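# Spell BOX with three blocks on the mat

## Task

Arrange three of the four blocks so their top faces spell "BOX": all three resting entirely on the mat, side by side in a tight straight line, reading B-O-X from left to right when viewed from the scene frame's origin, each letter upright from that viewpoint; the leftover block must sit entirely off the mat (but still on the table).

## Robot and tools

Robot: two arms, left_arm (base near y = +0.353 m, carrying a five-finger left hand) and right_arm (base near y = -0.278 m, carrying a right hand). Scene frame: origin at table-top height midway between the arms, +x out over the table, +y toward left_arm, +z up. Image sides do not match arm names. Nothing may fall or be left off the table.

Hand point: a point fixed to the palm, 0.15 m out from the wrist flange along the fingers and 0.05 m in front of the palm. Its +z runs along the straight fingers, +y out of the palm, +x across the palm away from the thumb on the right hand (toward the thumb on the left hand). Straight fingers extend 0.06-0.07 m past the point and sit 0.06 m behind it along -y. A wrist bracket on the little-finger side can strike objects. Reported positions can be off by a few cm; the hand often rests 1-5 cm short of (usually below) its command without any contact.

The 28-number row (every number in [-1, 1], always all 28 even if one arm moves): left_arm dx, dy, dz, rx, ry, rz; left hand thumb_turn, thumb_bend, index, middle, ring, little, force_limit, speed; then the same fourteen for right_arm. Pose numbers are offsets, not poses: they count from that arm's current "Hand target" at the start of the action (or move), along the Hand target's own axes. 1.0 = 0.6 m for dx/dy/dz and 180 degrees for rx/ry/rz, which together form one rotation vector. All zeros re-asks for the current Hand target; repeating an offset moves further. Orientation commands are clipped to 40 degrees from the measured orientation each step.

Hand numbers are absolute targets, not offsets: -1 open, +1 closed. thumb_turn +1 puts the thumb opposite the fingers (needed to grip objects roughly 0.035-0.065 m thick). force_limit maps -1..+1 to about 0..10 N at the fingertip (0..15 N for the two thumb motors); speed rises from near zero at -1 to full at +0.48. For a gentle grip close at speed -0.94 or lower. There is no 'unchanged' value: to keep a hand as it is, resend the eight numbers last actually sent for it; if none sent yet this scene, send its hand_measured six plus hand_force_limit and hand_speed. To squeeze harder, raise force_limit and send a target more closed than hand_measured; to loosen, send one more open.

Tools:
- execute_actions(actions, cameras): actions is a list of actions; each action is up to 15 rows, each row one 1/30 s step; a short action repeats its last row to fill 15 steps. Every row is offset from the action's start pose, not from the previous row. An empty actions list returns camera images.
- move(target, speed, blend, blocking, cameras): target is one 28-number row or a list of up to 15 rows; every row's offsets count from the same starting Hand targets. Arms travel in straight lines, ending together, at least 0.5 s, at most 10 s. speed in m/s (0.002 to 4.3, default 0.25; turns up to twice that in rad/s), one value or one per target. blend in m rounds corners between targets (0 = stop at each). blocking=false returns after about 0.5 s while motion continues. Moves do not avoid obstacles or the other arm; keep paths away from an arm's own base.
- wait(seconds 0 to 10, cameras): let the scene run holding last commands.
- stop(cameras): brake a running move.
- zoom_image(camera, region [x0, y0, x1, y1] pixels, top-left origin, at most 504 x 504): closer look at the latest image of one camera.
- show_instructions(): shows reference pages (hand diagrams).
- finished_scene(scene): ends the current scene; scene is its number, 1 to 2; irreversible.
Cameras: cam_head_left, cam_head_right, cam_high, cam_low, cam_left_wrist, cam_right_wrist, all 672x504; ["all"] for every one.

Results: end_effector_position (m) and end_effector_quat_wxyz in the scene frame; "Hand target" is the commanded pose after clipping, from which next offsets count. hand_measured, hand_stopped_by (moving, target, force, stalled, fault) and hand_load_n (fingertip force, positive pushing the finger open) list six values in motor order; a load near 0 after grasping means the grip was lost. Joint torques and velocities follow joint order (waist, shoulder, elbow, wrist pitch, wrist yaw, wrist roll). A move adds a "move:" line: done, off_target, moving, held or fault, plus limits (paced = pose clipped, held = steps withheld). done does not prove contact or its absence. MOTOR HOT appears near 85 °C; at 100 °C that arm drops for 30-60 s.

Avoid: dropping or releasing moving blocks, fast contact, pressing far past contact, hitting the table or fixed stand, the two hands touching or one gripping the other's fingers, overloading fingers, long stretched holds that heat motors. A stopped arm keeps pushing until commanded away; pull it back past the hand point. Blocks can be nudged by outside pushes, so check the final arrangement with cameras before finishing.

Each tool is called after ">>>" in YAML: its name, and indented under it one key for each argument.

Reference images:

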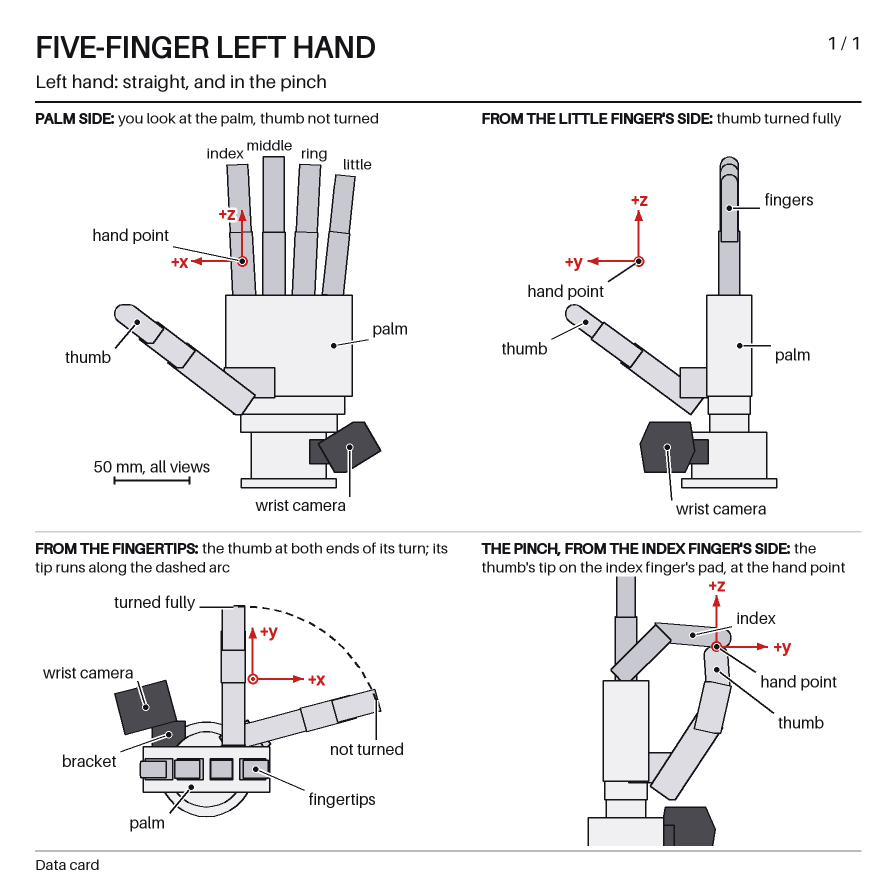

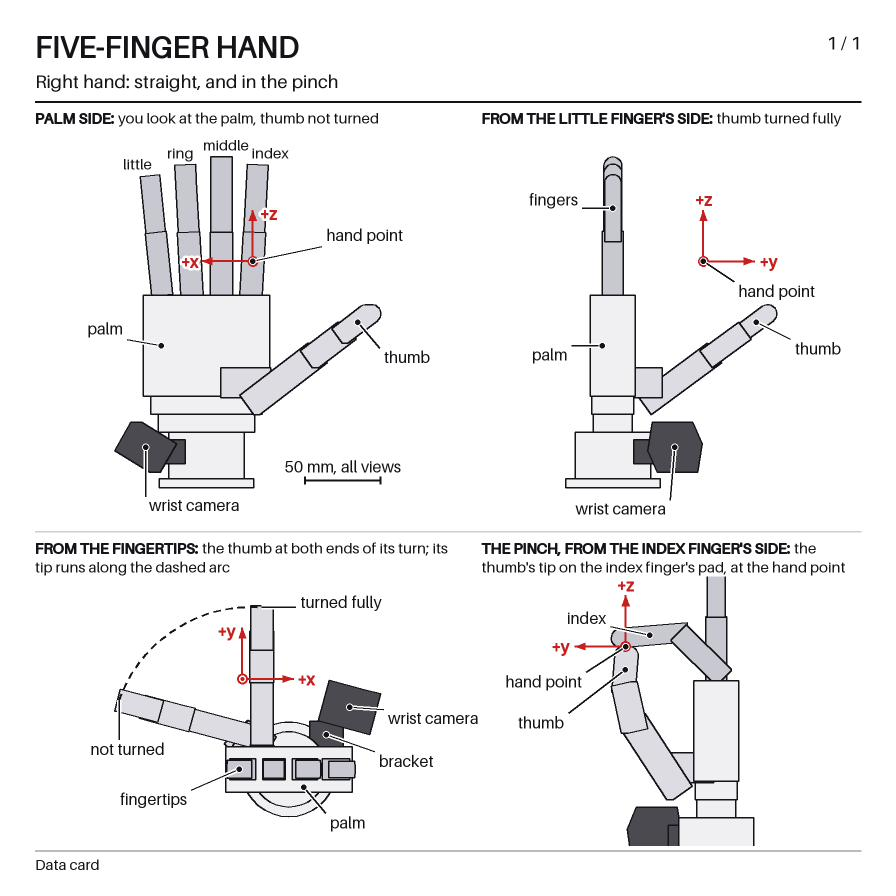

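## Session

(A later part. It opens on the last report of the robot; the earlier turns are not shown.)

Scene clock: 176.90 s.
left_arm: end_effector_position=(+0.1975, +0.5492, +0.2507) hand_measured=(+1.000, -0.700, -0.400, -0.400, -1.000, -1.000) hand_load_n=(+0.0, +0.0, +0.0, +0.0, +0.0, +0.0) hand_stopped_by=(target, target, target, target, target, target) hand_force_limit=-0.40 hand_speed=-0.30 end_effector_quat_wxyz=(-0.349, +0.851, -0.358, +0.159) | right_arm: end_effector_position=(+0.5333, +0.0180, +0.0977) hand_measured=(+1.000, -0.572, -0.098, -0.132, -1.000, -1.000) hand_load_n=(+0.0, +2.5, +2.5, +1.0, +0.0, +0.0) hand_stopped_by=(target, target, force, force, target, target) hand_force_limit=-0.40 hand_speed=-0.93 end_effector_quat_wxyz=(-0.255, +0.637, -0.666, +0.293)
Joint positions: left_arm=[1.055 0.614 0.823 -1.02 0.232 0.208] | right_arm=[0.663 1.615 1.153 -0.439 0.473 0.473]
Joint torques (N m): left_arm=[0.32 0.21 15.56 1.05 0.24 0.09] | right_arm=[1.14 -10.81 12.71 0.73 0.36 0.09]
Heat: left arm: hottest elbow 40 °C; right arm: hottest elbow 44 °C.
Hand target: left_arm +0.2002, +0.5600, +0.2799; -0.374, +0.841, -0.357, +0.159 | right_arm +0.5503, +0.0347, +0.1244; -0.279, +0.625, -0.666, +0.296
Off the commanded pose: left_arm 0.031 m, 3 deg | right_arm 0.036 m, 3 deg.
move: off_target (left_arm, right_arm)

>>> move:
  target: [0,0,0,0,0,0,1,-0.7,-0.4,-0.4,-1,-1,-0.4,-0.3,0,0.0545,0.0491,0,0,0,1,-0.57,0.4,0.4,-1,-1,-0.4,-0.93]
  speed: 0.06
  cameras: ["cam_head_left","cam_high","cam_right_wrist"]

>>> zoom_image:
  camera: "cam_right_wrist"
  region: [250, 160, 530, 420]

>>> zoom_image:
  camera: "cam_head_left"
  region: [340, 230, 440, 305]

>>> zoom_image:
  camera: "cam_high"
  region: [270, 190, 370, 290]

Scene clock: 178.37 s.
left_arm: end_effector_position=(+0.1975, +0.5492, +0.2507) hand_measured=(+1.000, -0.700, -0.400, -0.400, -1.000, -1.000) hand_load_n=(+0.0, +0.0, +0.0, +0.0, +0.0, +0.0) hand_stopped_by=(target, target, target, target, target, target) hand_force_limit=-0.40 hand_speed=-0.30 end_effector_quat_wxyz=(-0.349, +0.851, -0.358, +0.159) | right_arm: end_effector_position=(+0.5476, +0.0274, +0.0797) hand_measured=(+1.000, -0.572, -0.098, -0.132, -1.000, -1.000) hand_load_n=(-0.5, +2.0, +2.0, +1.0, +0.0, +0.0) hand_stopped_by=(target, target, force, force, target, target) hand_force_limit=-0.40 hand_speed=-0.93 end_effector_quat_wxyz=(-0.268, +0.631, -0.665, +0.296)
Joint positions: left_arm=[1.055 0.614 0.823 -1.02 0.232 0.208] | right_arm=[0.663 1.667 1.153 -0.358 0.474 0.474]
Joint torques (N m): left_arm=[0.32 0.03 15.57 1.06 0.25 0.09] | right_arm=[1.14 -11.52 8.4 1.73 0.34 0.16]
Heat: left arm: hottest elbow 40 °C; right arm: hottest elbow 44 °C.
Hand target: left_arm +0.2002, +0.5600, +0.2799; -0.374, +0.841, -0.357, +0.159 | right_arm +0.5503, +0.0348, +0.0805; -0.279, +0.625, -0.666, +0.296
Off the commanded pose: left_arm 0.031 m, 3 deg | right_arm 0.008 m, 1 deg.
move: off_target (left_arm)
Images, in order (width x height): cam_head_left 672x504, cam_high 672x504, cam_right_wrist 672x504.

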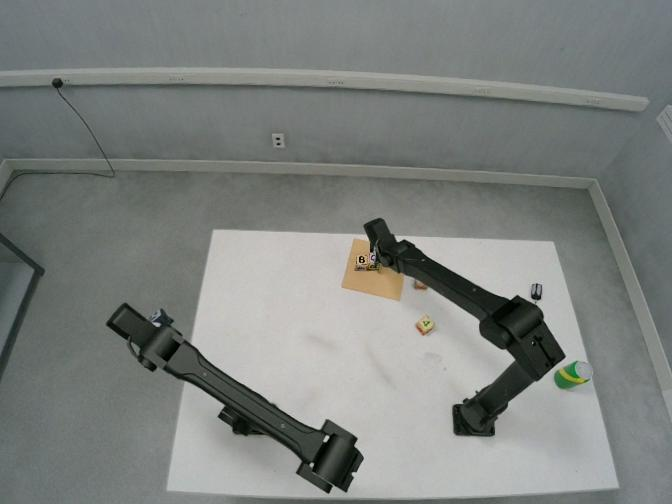

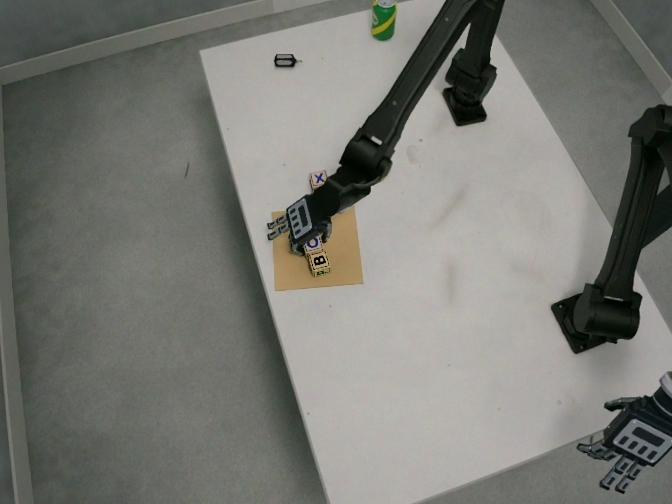

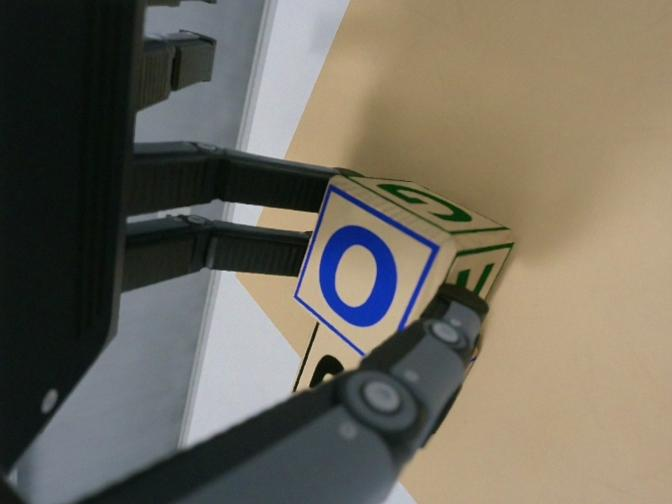

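Scaled by 1.800.

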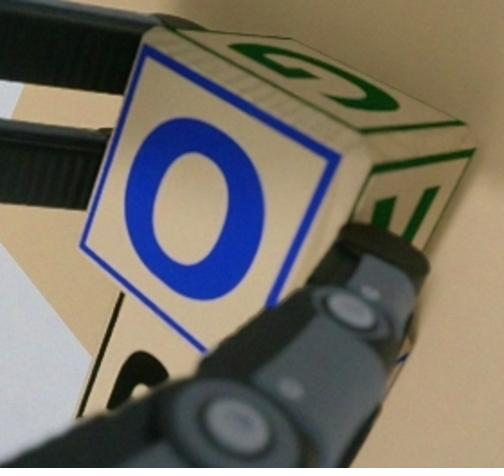

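Scaled by 5.040.

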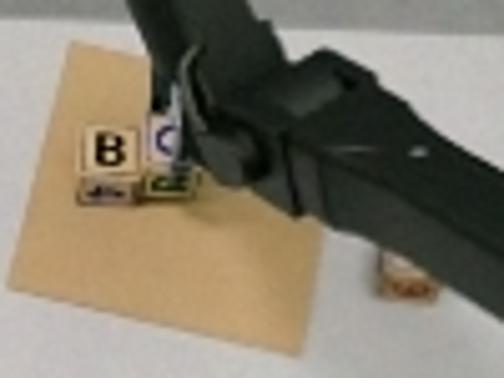

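Scaled by 5.040.

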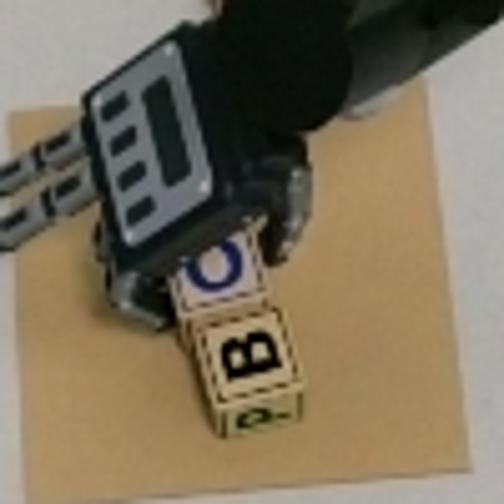

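>>> move:
  target: [0,0,0,0,0,0,1,-0.7,-0.4,-0.4,-1,-1,-0.4,-0.3,0.005,0.0153,0.0003,0,0,0,1,-0.57,0.4,0.4,-1,-1,-0.4,-0.93]
  speed: 0.04
  cameras: ["cam_head_left","cam_high","cam_right_wrist"]

>>> zoom_image:
  camera: "cam_right_wrist"
  region: [250, 160, 530, 420]

>>> zoom_image:
  camera: "cam_head_left"
  region: [340, 230, 440, 305]

>>> zoom_image:
  camera: "cam_high"
  region: [270, 190, 370, 290]

Scene clock: 180.27 s.
left_arm: end_effector_position=(+0.1975, +0.5492, +0.2507) hand_measured=(+1.000, -0.700, -0.400, -0.400, -1.000, -1.000) hand_load_n=(+0.0, +0.0, +0.0, +0.0, +0.0, +0.0) hand_stopped_by=(target, target, target, target, target, target) hand_force_limit=-0.40 hand_speed=-0.30 end_effector_quat_wxyz=(-0.349, +0.851, -0.358, +0.159) | right_arm: end_effector_position=(+0.5420, +0.0245, +0.0700) hand_measured=(+1.000, -0.572, -0.098, -0.132, -1.000, -1.000) hand_load_n=(+0.0, +2.5, +2.0, +1.0, +0.0, +0.0) hand_stopped_by=(target, target, force, force, target, target) hand_force_limit=-0.40 hand_speed=-0.93 end_effector_quat_wxyz=(-0.266, +0.631, -0.666, +0.296)
Joint positions: left_arm=[1.055 0.614 0.823 -1.02 0.232 0.208] | right_arm=[0.664 1.667 1.126 -0.335 0.475 0.476]
Joint torques (N m): left_arm=[0.26 0.15 15.54 1.03 0.25 0.09] | right_arm=[2.02 -10.81 8.32 1.59 0.37 0.09]
Heat: left arm: hottest elbow 40 °C; right arm: hottest elbow 44 °C.
Hand target: left_arm +0.2002, +0.5600, +0.2799; -0.374, +0.841, -0.357, +0.159 | right_arm +0.5440, +0.0322, +0.0736; -0.279, +0.625, -0.666, +0.296
Off the commanded pose: left_arm 0.031 m, 3 deg | right_arm 0.009 m, 2 deg.
move: off_target (left_arm)
Images, in order (width x height): cam_head_left 672x504, cam_high 672x504, cam_right_wrist 672x504.

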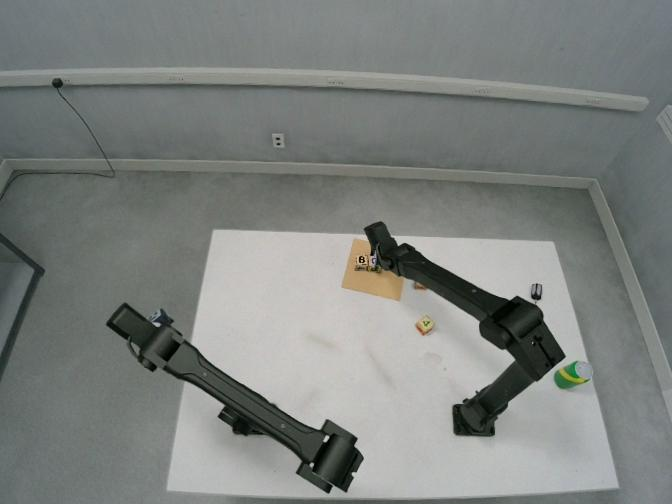

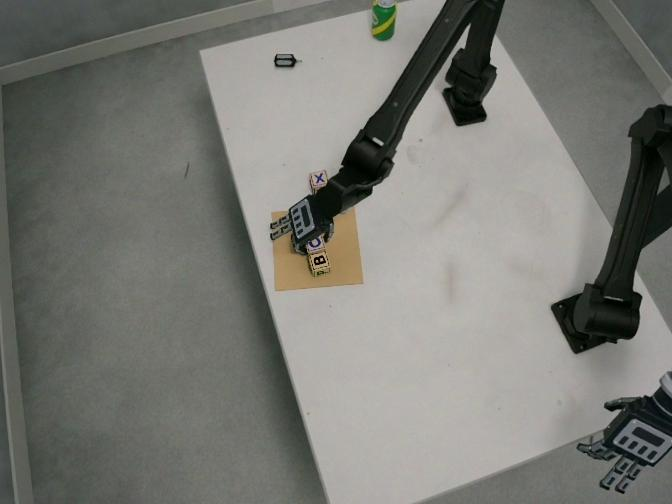

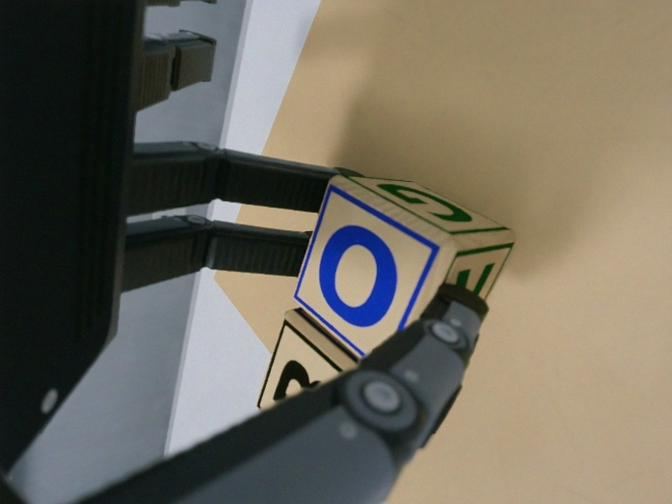

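Scaled by 1.800.

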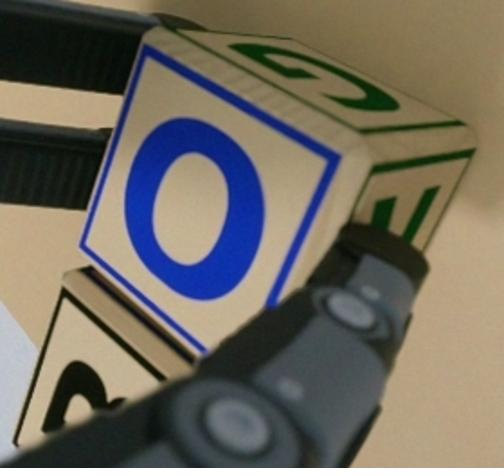

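Scaled by 5.040.

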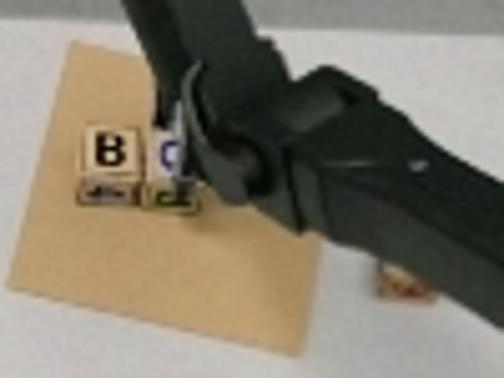

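Scaled by 5.040.

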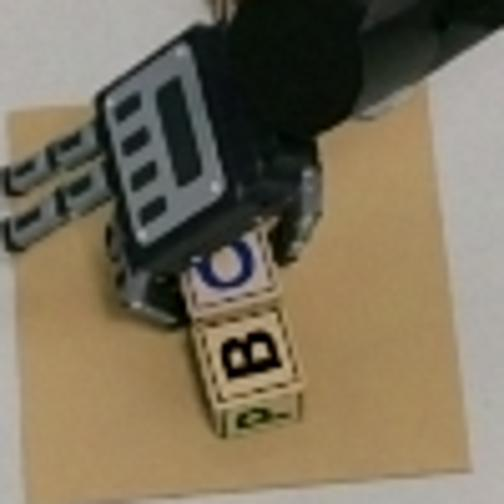

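>>> move:
  target: [0,0,0,0,0,0,1,-0.7,-0.4,-0.4,-1,-1,-0.4,-0.3,0,0,0,0,0,0,1,-0.78,-0.45,-0.45,-1,-1,-0.4,-0.8]
  speed: 0.04
  cameras: ["cam_head_left","cam_high","cam_right_wrist"]

>>> zoom_image:
  camera: "cam_right_wrist"
  region: [250, 160, 530, 420]

>>> zoom_image:
  camera: "cam_high"
  region: [270, 190, 370, 290]

Scene clock: 181.47 s.
left_arm: end_effector_position=(+0.1975, +0.5492, +0.2507) hand_measured=(+1.000, -0.700, -0.400, -0.400, -1.000, -1.000) hand_load_n=(+0.0, +0.0, +0.0, +0.0, +0.0, +0.0) hand_stopped_by=(target, target, target, target, target, target) hand_force_limit=-0.40 hand_speed=-0.30 end_effector_quat_wxyz=(-0.349, +0.851, -0.358, +0.159) | right_arm: end_effector_position=(+0.5421, +0.0246, +0.0701) hand_measured=(+1.000, -0.780, -0.450, -0.450, -1.000, -1.000) hand_load_n=(+0.0, +0.0, +0.0, +0.0, +0.0, +0.0) hand_stopped_by=(target, target, target, target, target, target) hand_force_limit=-0.40 hand_speed=-0.80 end_effector_quat_wxyz=(-0.266, +0.631, -0.666, +0.296)
Joint positions: left_arm=[1.055 0.614 0.823 -1.02 0.232 0.208] | right_arm=[0.664 1.667 1.126 -0.335 0.475 0.477]
Joint torques (N m): left_arm=[0.26 0.09 15.54 1.06 0.25 0.09] | right_arm=[1.26 -11.81 7.94 1.73 0.34 0.15]
Heat: left arm: hottest elbow 40 °C; right arm: hottest elbow 44 °C.
Hand target: left_arm +0.2002, +0.5600, +0.2799; -0.374, +0.841, -0.357, +0.159 | right_arm +0.5441, +0.0322, +0.0736; -0.279, +0.625, -0.666, +0.296
Off the commanded pose: left_arm 0.031 m, 3 deg | right_arm 0.009 m, 2 deg.
move: off_target (left_arm)
Images, in order (width x height): cam_head_left 672x504, cam_high 672x504, cam_right_wrist 672x504.

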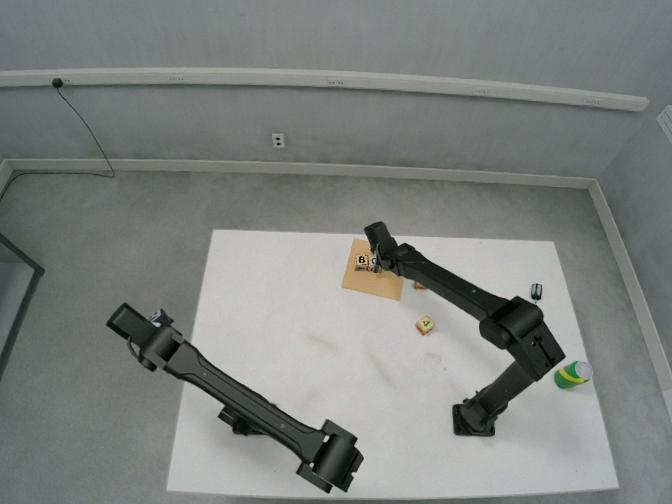

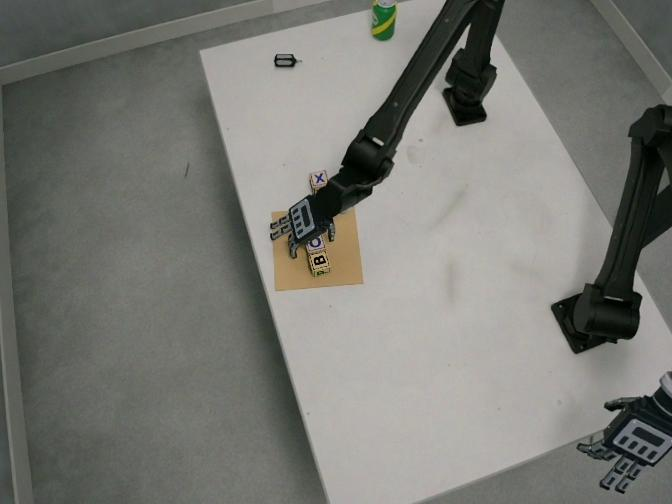

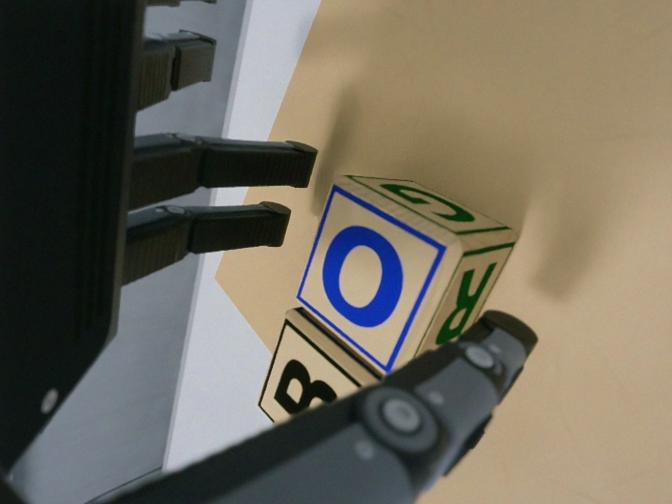

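Scaled by 1.800.

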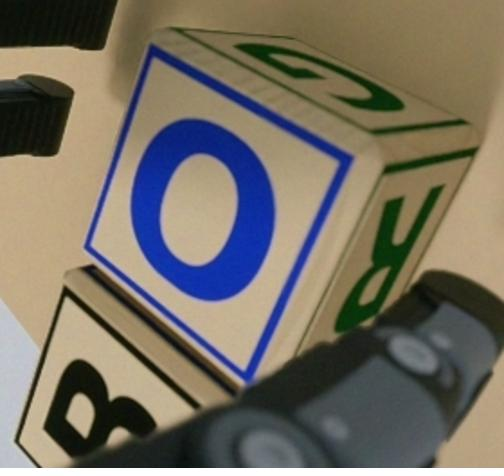

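Scaled by 5.040.

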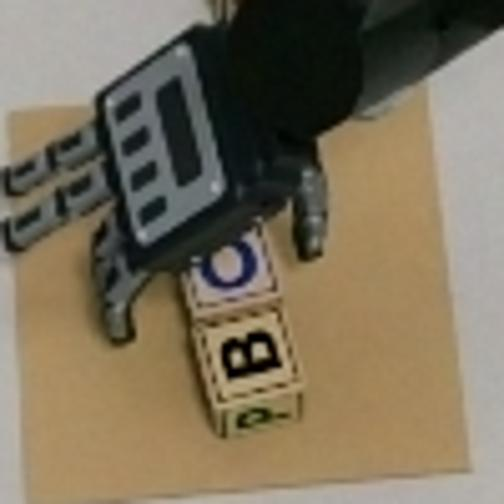

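>>> move:
  target: [0,0,0,0,0,0,1,-0.7,-0.4,-0.4,-1,-1,-0.4,-0.3,0,-0.1328,-0.1016,0,0,0,1,-0.78,-0.45,-0.45,-1,-1,-0.4,-0.8]
  speed: 0.12
  cameras: ["cam_head_left","cam_high","cam_right_wrist"]

>>> zoom_image:
  camera: "cam_head_left"
  region: [340, 230, 440, 340]

>>> zoom_image:
  camera: "cam_high"
  region: [270, 150, 400, 290]

Scene clock: 183.13 s.
left_arm: end_effector_position=(+0.1975, +0.5492, +0.2507) hand_measured=(+1.000, -0.700, -0.400, -0.400, -1.000, -1.000) hand_load_n=(+0.0, +0.0, +0.0, +0.0, +0.0, +0.0) hand_stopped_by=(target, target, target, target, target, target) hand_force_limit=-0.40 hand_speed=-0.30 end_effector_quat_wxyz=(-0.349, +0.851, -0.358, +0.159) | right_arm: end_effector_position=(+0.5364, +0.0210, +0.1414) hand_measured=(+1.000, -0.780, -0.450, -0.450, -1.000, -1.000) hand_load_n=(+0.0, +0.0, +0.0, +0.0, +0.0, +0.0) hand_stopped_by=(target, target, target, target, target, target) hand_force_limit=-0.40 hand_speed=-0.80 end_effector_quat_wxyz=(-0.253, +0.637, -0.667, +0.293)
Joint positions: left_arm=[1.055 0.614 0.823 -1.02 0.232 0.208] | right_arm=[0.664 1.581 1.237 -0.561 0.474 0.477]
Joint torques (N m): left_arm=[0.32 0.15 15.57 1.03 0.25 0.09] | right_arm=[1.38 -11.93 13.08 0.36 0.12 0.05]
Heat: left arm: hottest elbow 40 °C; right arm: hottest elbow 44 °C.
Hand target: left_arm +0.2002, +0.5600, +0.2799; -0.374, +0.841, -0.357, +0.159 | right_arm +0.5522, +0.0315, +0.1734; -0.278, +0.625, -0.666, +0.296
Off the commanded pose: left_arm 0.031 m, 3 deg | right_arm 0.037 m, 3 deg.
move: off_target (left_arm, right_arm)
Images, in order (width x height): cam_head_left 672x504, cam_high 672x504, cam_right_wrist 672x504.

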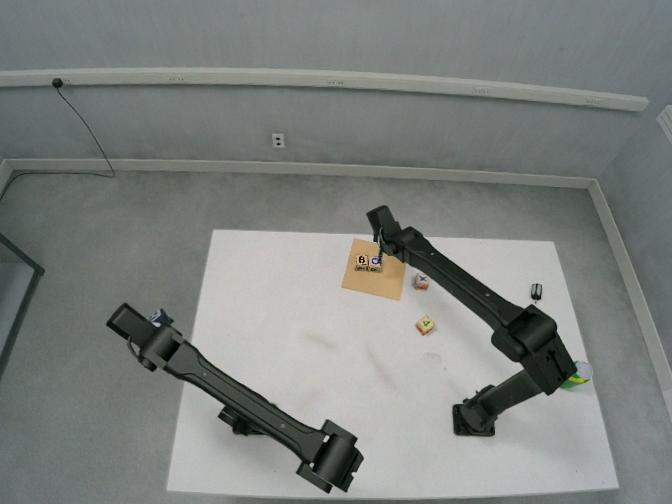

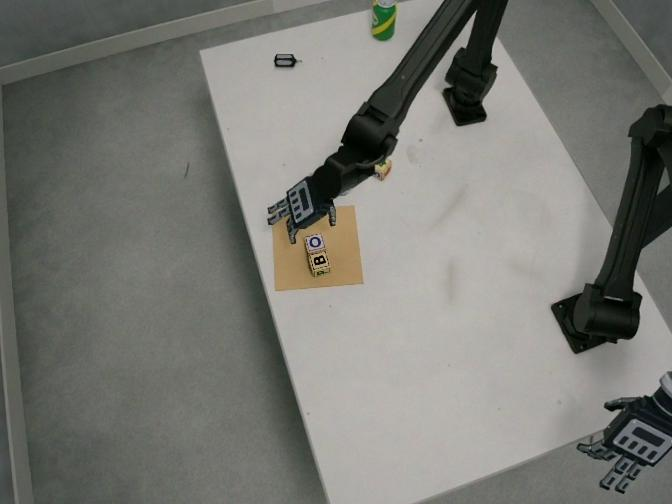

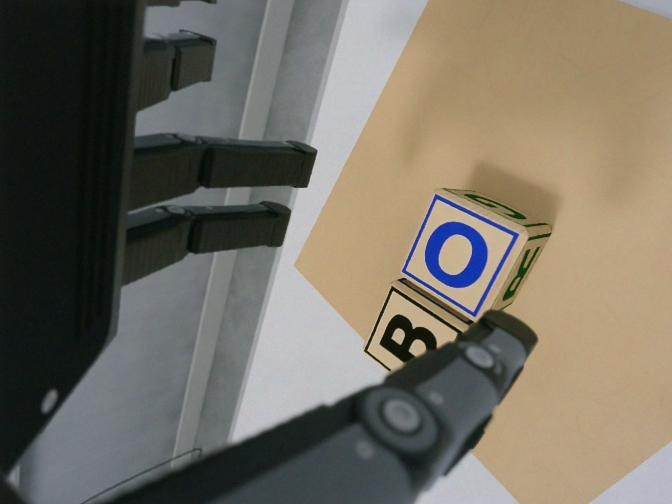

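Scaled by 4.582.

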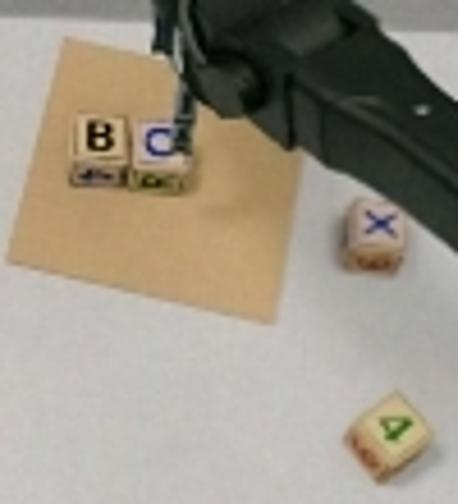

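Scaled by 3.600.

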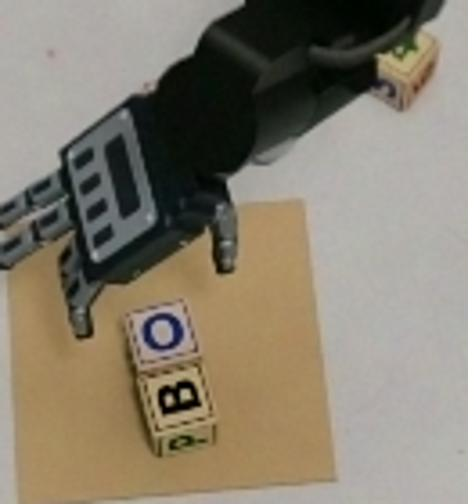

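>>> move:
  target: [0,0,0,0,0,0,1,-0.7,-0.4,-0.4,-1,-1,-0.4,-0.3,0.3137,0.0178,-0.0872,0,-0.3756,-0.3382,1,-0.7,-0.4,-0.4,-1,-1,-0.4,-0.3]
  speed: 0.4
  cameras: ["cam_head_left","cam_right_wrist"]

>>> zoom_image:
  camera: "cam_head_left"
  region: [340, 230, 440, 340]

Scene clock: 186.90 s.
left_arm: end_effector_position=(+0.1975, +0.5492, +0.2507) hand_measured=(+1.000, -0.700, -0.400, -0.400, -1.000, -1.000) hand_load_n=(+0.0, +0.0, +0.0, +0.0, +0.0, +0.0) hand_stopped_by=(target, target, target, target, target, target) hand_force_limit=-0.40 hand_speed=-0.30 end_effector_quat_wxyz=(-0.349, +0.851, -0.358, +0.159) | right_arm: end_effector_position=(+0.4770, -0.1531, +0.1848) hand_measured=(+1.000, -0.700, -0.400, -0.400, -1.000, -1.000) hand_load_n=(+0.0, +0.0, +0.0, +0.0, -0.5, +0.0) hand_stopped_by=(target, target, target, target, target, target) hand_force_limit=-0.40 hand_speed=-0.30 end_effector_quat_wxyz=(-0.406, +0.913, -0.034, -0.010)
Joint positions: left_arm=[1.055 0.614 0.823 -1.02 0.232 0.208] | right_arm=[0.107 1.613 1.417 -1.316 -0.835 -1.43]
Joint torques (N m): left_arm=[0.26 0.09 15.57 1.03 0.24 0.09] | right_arm=[-0.09 -9.47 12.63 -0.31 -0.68 -0.06]
Heat: left arm: hottest elbow 41 °C; right arm: hottest elbow 45 °C.
Hand target: left_arm +0.2002, +0.5600, +0.2799; -0.374, +0.841, -0.357, +0.159 | right_arm +0.4945, -0.1535, +0.2005; -0.407, +0.913, -0.021, +0.009
Off the commanded pose: left_arm 0.031 m, 3 deg | right_arm 0.023 m, 3 deg.
move: off_target (left_arm, right_arm)
Images, in order (width x height): cam_head_left 672x504, cam_right_wrist 672x504.

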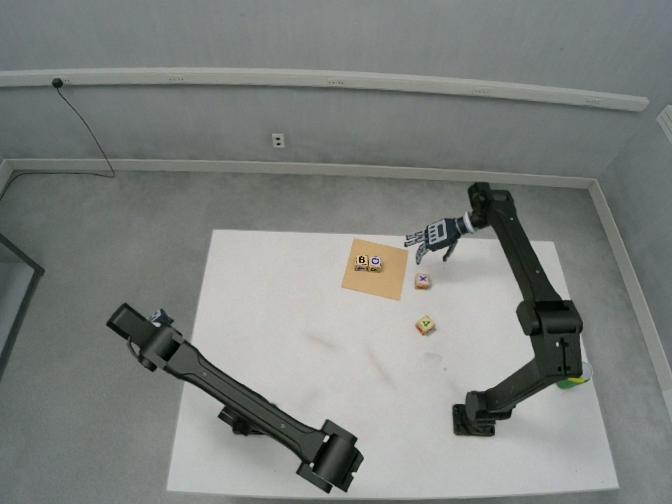

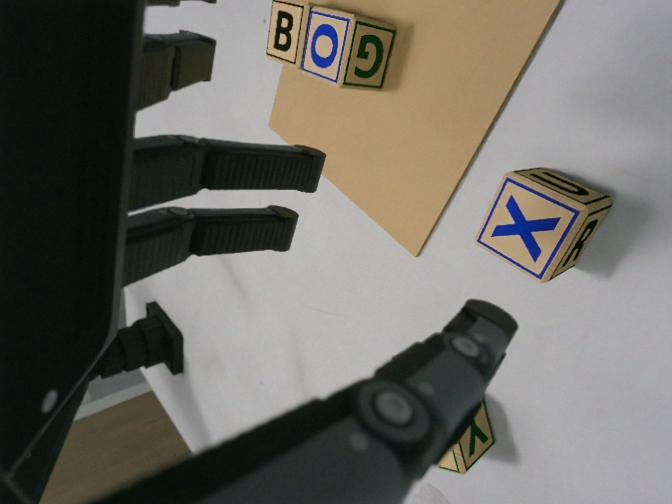

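Scaled by 4.582.

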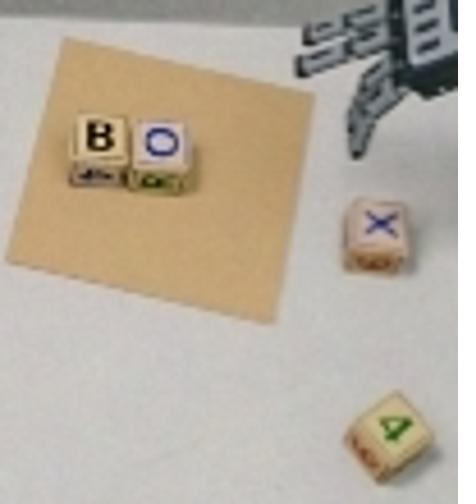

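>>> zoom_image:
  camera: "cam_right_wrist"
  region: [250, 0, 410, 100]

>>> zoom_image:
  camera: "cam_right_wrist"
  region: [470, 160, 620, 290]

Scaled by 3.150.

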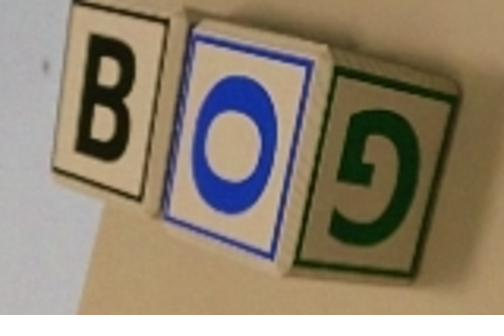

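Scaled by 3.360.

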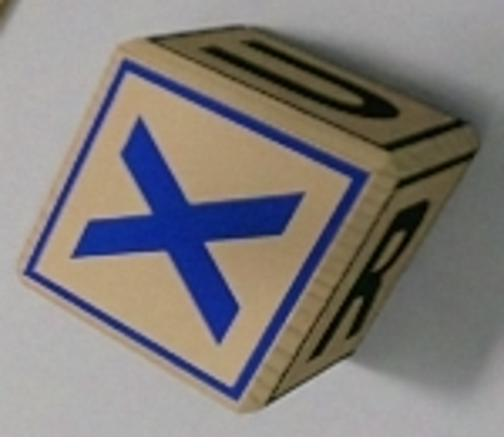

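>>> zoom_image:
  camera: "cam_right_wrist"
  region: [296, 0, 356, 90]

>>> zoom_image:
  camera: "cam_head_left"
  region: [350, 250, 390, 280]

Scaled by 5.600.

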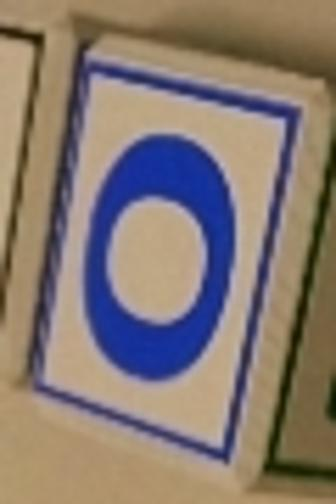

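Scaled by 12.600.

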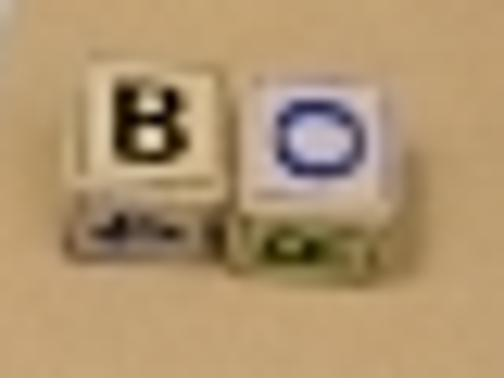

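>>> zoom_image:
  camera: "cam_right_wrist"
  region: [262, 0, 312, 70]

>>> zoom_image:
  camera: "cam_right_wrist"
  region: [335, 10, 405, 95]

Scaled by 7.200.

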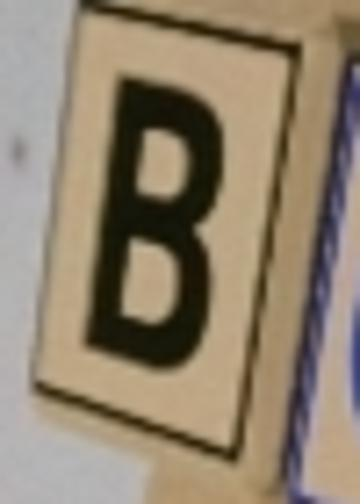

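Scaled by 5.929.

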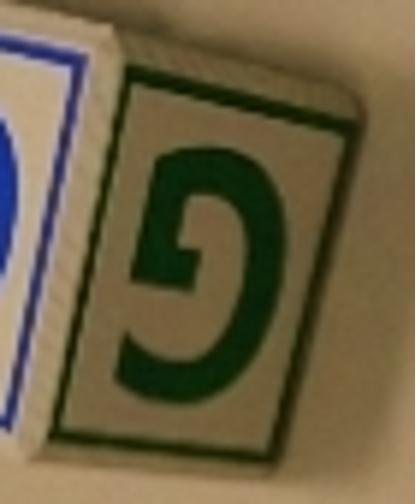

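>>> move:
  target: [0,0,0,0,0,0,1,-0.7,-0.4,-0.4,-1,-1,-0.4,-0.3,0.0911,-0.1786,0.2644,0,0.3756,0.3382,1,-0.75,-0.45,-0.45,-1,-1,-0.4,-0.3]
  speed: 0.4
  cameras: ["cam_head_left","cam_right_wrist"]

Scene clock: 192.60 s.
left_arm: end_effector_position=(+0.1975, +0.5492, +0.2507) hand_measured=(+1.000, -0.700, -0.400, -0.400, -1.000, -1.000) hand_load_n=(+0.0, +0.0, +0.0, +0.0, +0.0, +0.0) hand_stopped_by=(target, target, target, target, target, target) hand_force_limit=-0.40 hand_speed=-0.30 end_effector_quat_wxyz=(-0.349, +0.851, -0.358, +0.159) | right_arm: end_effector_position=(+0.5417, +0.0199, +0.1501) hand_measured=(+1.000, -0.750, -0.450, -0.450, -1.000, -1.000) hand_load_n=(+0.0, +0.0, +0.0, +0.0, +0.0, +0.0) hand_stopped_by=(target, target, target, target, target, target) hand_force_limit=-0.40 hand_speed=-0.30 end_effector_quat_wxyz=(-0.259, +0.637, -0.665, +0.293)
Joint positions: left_arm=[1.055 0.614 0.823 -1.02 0.232 0.208] | right_arm=[0.656 1.577 1.252 -0.564 0.466 0.465]
Joint torques (N m): left_arm=[0.26 0.09 15.56 1.05 0.24 0.09] | right_arm=[1.49 -9.82 13.6 0.58 0.35 0.15]
Heat: left arm: hottest elbow 41 °C; right arm: hottest elbow 45 °C.
Hand target: left_arm +0.2002, +0.5600, +0.2799; -0.374, +0.841, -0.357, +0.159 | right_arm +0.5576, +0.0335, +0.1740; -0.279, +0.625, -0.666, +0.296
Off the commanded pose: left_arm 0.031 m, 3 deg | right_arm 0.032 m, 3 deg.
move: off_target (left_arm, right_arm)
Images, in order (width x height): cam_head_left 672x504, cam_right_wrist 672x504.

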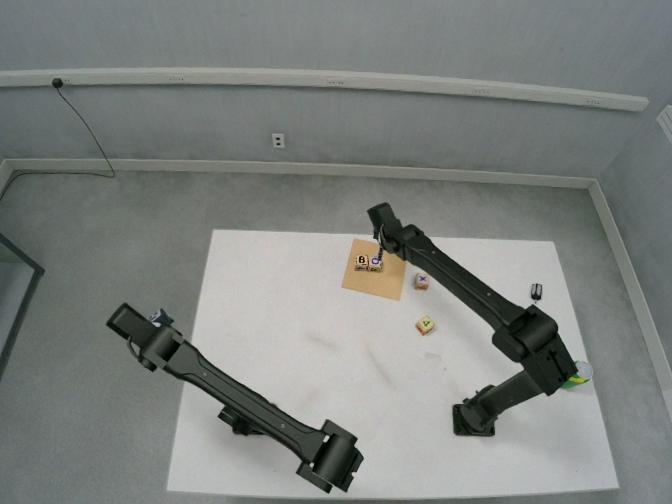

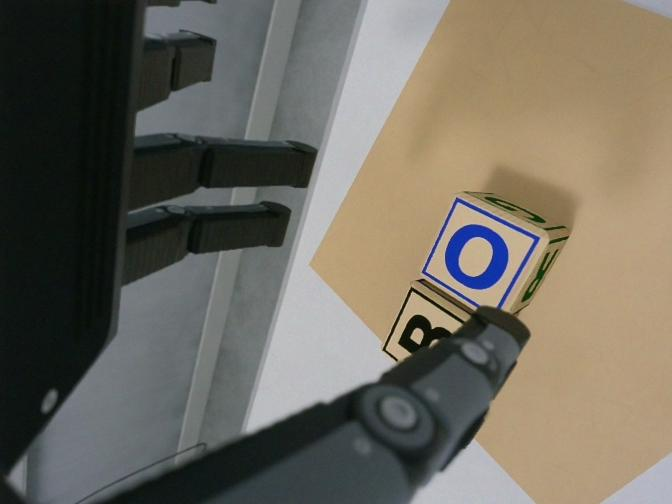

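>>> move:
  target: [0,0,0,0,0,0,1,-0.7,-0.4,-0.4,-1,-1,-0.4,-0.3,0.003,0.1045,0.0683,0,0,0,1,-0.75,-0.45,-0.45,-1,-1,-0.4,-0.3]
  speed: 0.1
  cameras: ["cam_right_wrist"]

Scene clock: 194.23 s.
left_arm: end_effector_position=(+0.1975, +0.5492, +0.2507) hand_measured=(+1.000, -0.700, -0.400, -0.400, -1.000, -1.000) hand_load_n=(+0.0, +0.0, +0.0, +0.0, +0.0, +0.0) hand_stopped_by=(target, target, target, target, target, target) hand_force_limit=-0.40 hand_speed=-0.30 end_effector_quat_wxyz=(-0.349, +0.851, -0.358, +0.159) | right_arm: end_effector_position=(+0.5432, +0.0247, +0.0973) hand_measured=(+1.000, -0.750, -0.450, -0.450, -1.000, -1.000) hand_load_n=(+0.0, +0.0, +0.0, +0.0, +0.0, +0.0) hand_stopped_by=(target, target, target, target, target, target) hand_force_limit=-0.40 hand_speed=-0.30 end_effector_quat_wxyz=(-0.267, +0.631, -0.666, +0.296)
Joint positions: left_arm=[1.055 0.614 0.823 -1.02 0.232 0.208] | right_arm=[0.663 1.633 1.163 -0.404 0.474 0.475]
Joint torques (N m): left_arm=[0.32 0.09 15.54 1.05 0.24 0.09] | right_arm=[0.5 -10.34 8.42 1.58 0.36 0.13]
Motor temperatures (°C): left_arm=[31 36 42 32 26 28] | right_arm=[31 34 45 29 28 28]
Heat: left arm: hottest elbow 42 °C; right arm: hottest elbow 45 °C.
Hand target: left_arm +0.2002, +0.5600, +0.2799; -0.374, +0.841, -0.357, +0.159 | right_arm +0.5461, +0.0325, +0.1001; -0.279, +0.625, -0.666, +0.296
Off the commanded pose: left_arm 0.031 m, 3 deg | right_arm 0.009 m, 1 deg.
move: off_target (left_arm)
Images, in order (width x height): cam_right_wrist 672x504.

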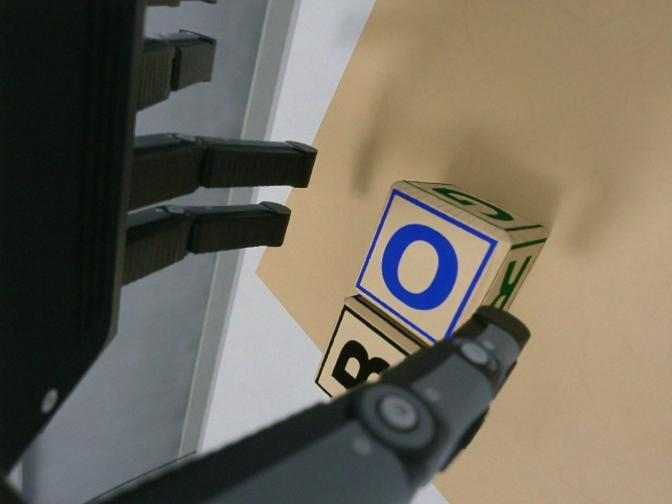

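>>> move:
  target: [0,0,0,0,0,0,1,-0.7,-0.4,-0.4,-1,-1,-0.4,-0.3,0,0.0352,0.0272,0,0,0,1,-0.75,-0.45,-0.45,-1,-1,-0.4,-0.3]
  speed: 0.07
  cameras: ["cam_right_wrist"]

Scene clock: 195.47 s.
left_arm: end_effector_position=(+0.1975, +0.5492, +0.2507) hand_measured=(+1.000, -0.700, -0.400, -0.400, -1.000, -1.000) hand_load_n=(+0.0, +0.0, +0.0, +0.0, +0.0, +0.0) hand_stopped_by=(target, target, target, target, target, target) hand_force_limit=-0.40 hand_speed=-0.30 end_effector_quat_wxyz=(-0.349, +0.851, -0.358, +0.159) | right_arm: end_effector_position=(+0.5417, +0.0251, +0.0721) hand_measured=(+1.000, -0.750, -0.450, -0.450, -1.000, -1.000) hand_load_n=(+0.5, +0.0, +0.0, +0.0, +0.0, +0.0) hand_stopped_by=(target, target, target, target, target, target) hand_force_limit=-0.40 hand_speed=-0.30 end_effector_quat_wxyz=(-0.268, +0.630, -0.666, +0.296)
Joint positions: left_arm=[1.055 0.614 0.823 -1.02 0.232 0.208] | right_arm=[0.666 1.662 1.124 -0.334 0.476 0.477]
Joint torques (N m): left_arm=[0.26 0.15 15.54 1.05 0.24 0.1] | right_arm=[1.73 -10.52 8.25 1.88 0.31 0.14]
Heat: left arm: hottest elbow 42 °C; right arm: hottest elbow 45 °C.
Hand target: left_arm +0.2002, +0.5600, +0.2799; -0.374, +0.841, -0.357, +0.159 | right_arm +0.5440, +0.0327, +0.0733; -0.279, +0.625, -0.666, +0.296
Off the commanded pose: left_arm 0.031 m, 3 deg | right_arm 0.008 m, 1 deg.
move: off_target (left_arm)
Images, in order (width x height): cam_right_wrist 672x504.

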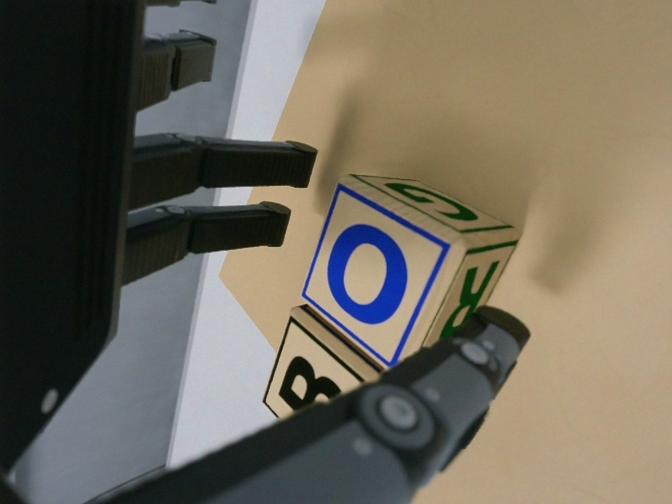

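>>> move:
  target:
    - [0,0,0,0,0,0,1,-0.7,-0.4,-0.4,-1,-1,-0.4,-0.3,0,0,0,0,0,0,1,-0.57,-0.15,-0.15,-1,-1,-0.5,-0.7]
    - [0,0,0,0,0,0,1,-0.7,-0.4,-0.4,-1,-1,-0.4,-0.3,0,0,0,0,0,0,1,-0.57,0.4,0.4,-1,-1,-0.4,-0.93]
  speed: 0.05
  cameras: ["cam_right_wrist"]

Scene clock: 197.03 s.
left_arm: end_effector_position=(+0.1975, +0.5492, +0.2507) hand_measured=(+1.000, -0.700, -0.400, -0.400, -1.000, -1.000) hand_load_n=(+0.0, +0.0, +0.0, +0.0, +0.0, +0.0) hand_stopped_by=(target, target, target, target, target, target) hand_force_limit=-0.40 hand_speed=-0.30 end_effector_quat_wxyz=(-0.349, +0.851, -0.358, +0.159) | right_arm: end_effector_position=(+0.5416, +0.0252, +0.0721) hand_measured=(+1.000, -0.572, -0.086, -0.120, -1.000, -1.000) hand_load_n=(-0.5, +5.0, +4.5, +2.5, +0.0, +0.0) hand_stopped_by=(target, target, force, force, target, target) hand_force_limit=-0.40 hand_speed=-0.93 end_effector_quat_wxyz=(-0.268, +0.630, -0.666, +0.296)
Joint positions: left_arm=[1.055 0.614 0.823 -1.02 0.232 0.208] | right_arm=[0.666 1.662 1.124 -0.334 0.476 0.478]
Joint torques (N m): left_arm=[0.32 0.09 15.54 1.05 0.25 0.09] | right_arm=[0.67 -10.23 7.97 1.77 0.33 0.14]
Heat: left arm: hottest elbow 42 °C; right arm: hottest elbow 45 °C.
Hand target: left_arm +0.2002, +0.5600, +0.2799; -0.374, +0.841, -0.357, +0.159 | right_arm +0.5439, +0.0328, +0.0733; -0.279, +0.625, -0.666, +0.296
Off the commanded pose: left_arm 0.031 m, 3 deg | right_arm 0.008 m, 1 deg.
move: off_target (left_arm)
Images, in order (width x height): cam_right_wrist 672x504.

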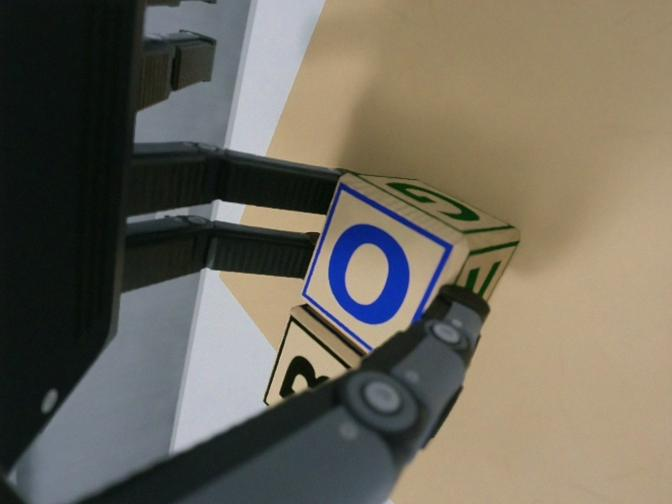

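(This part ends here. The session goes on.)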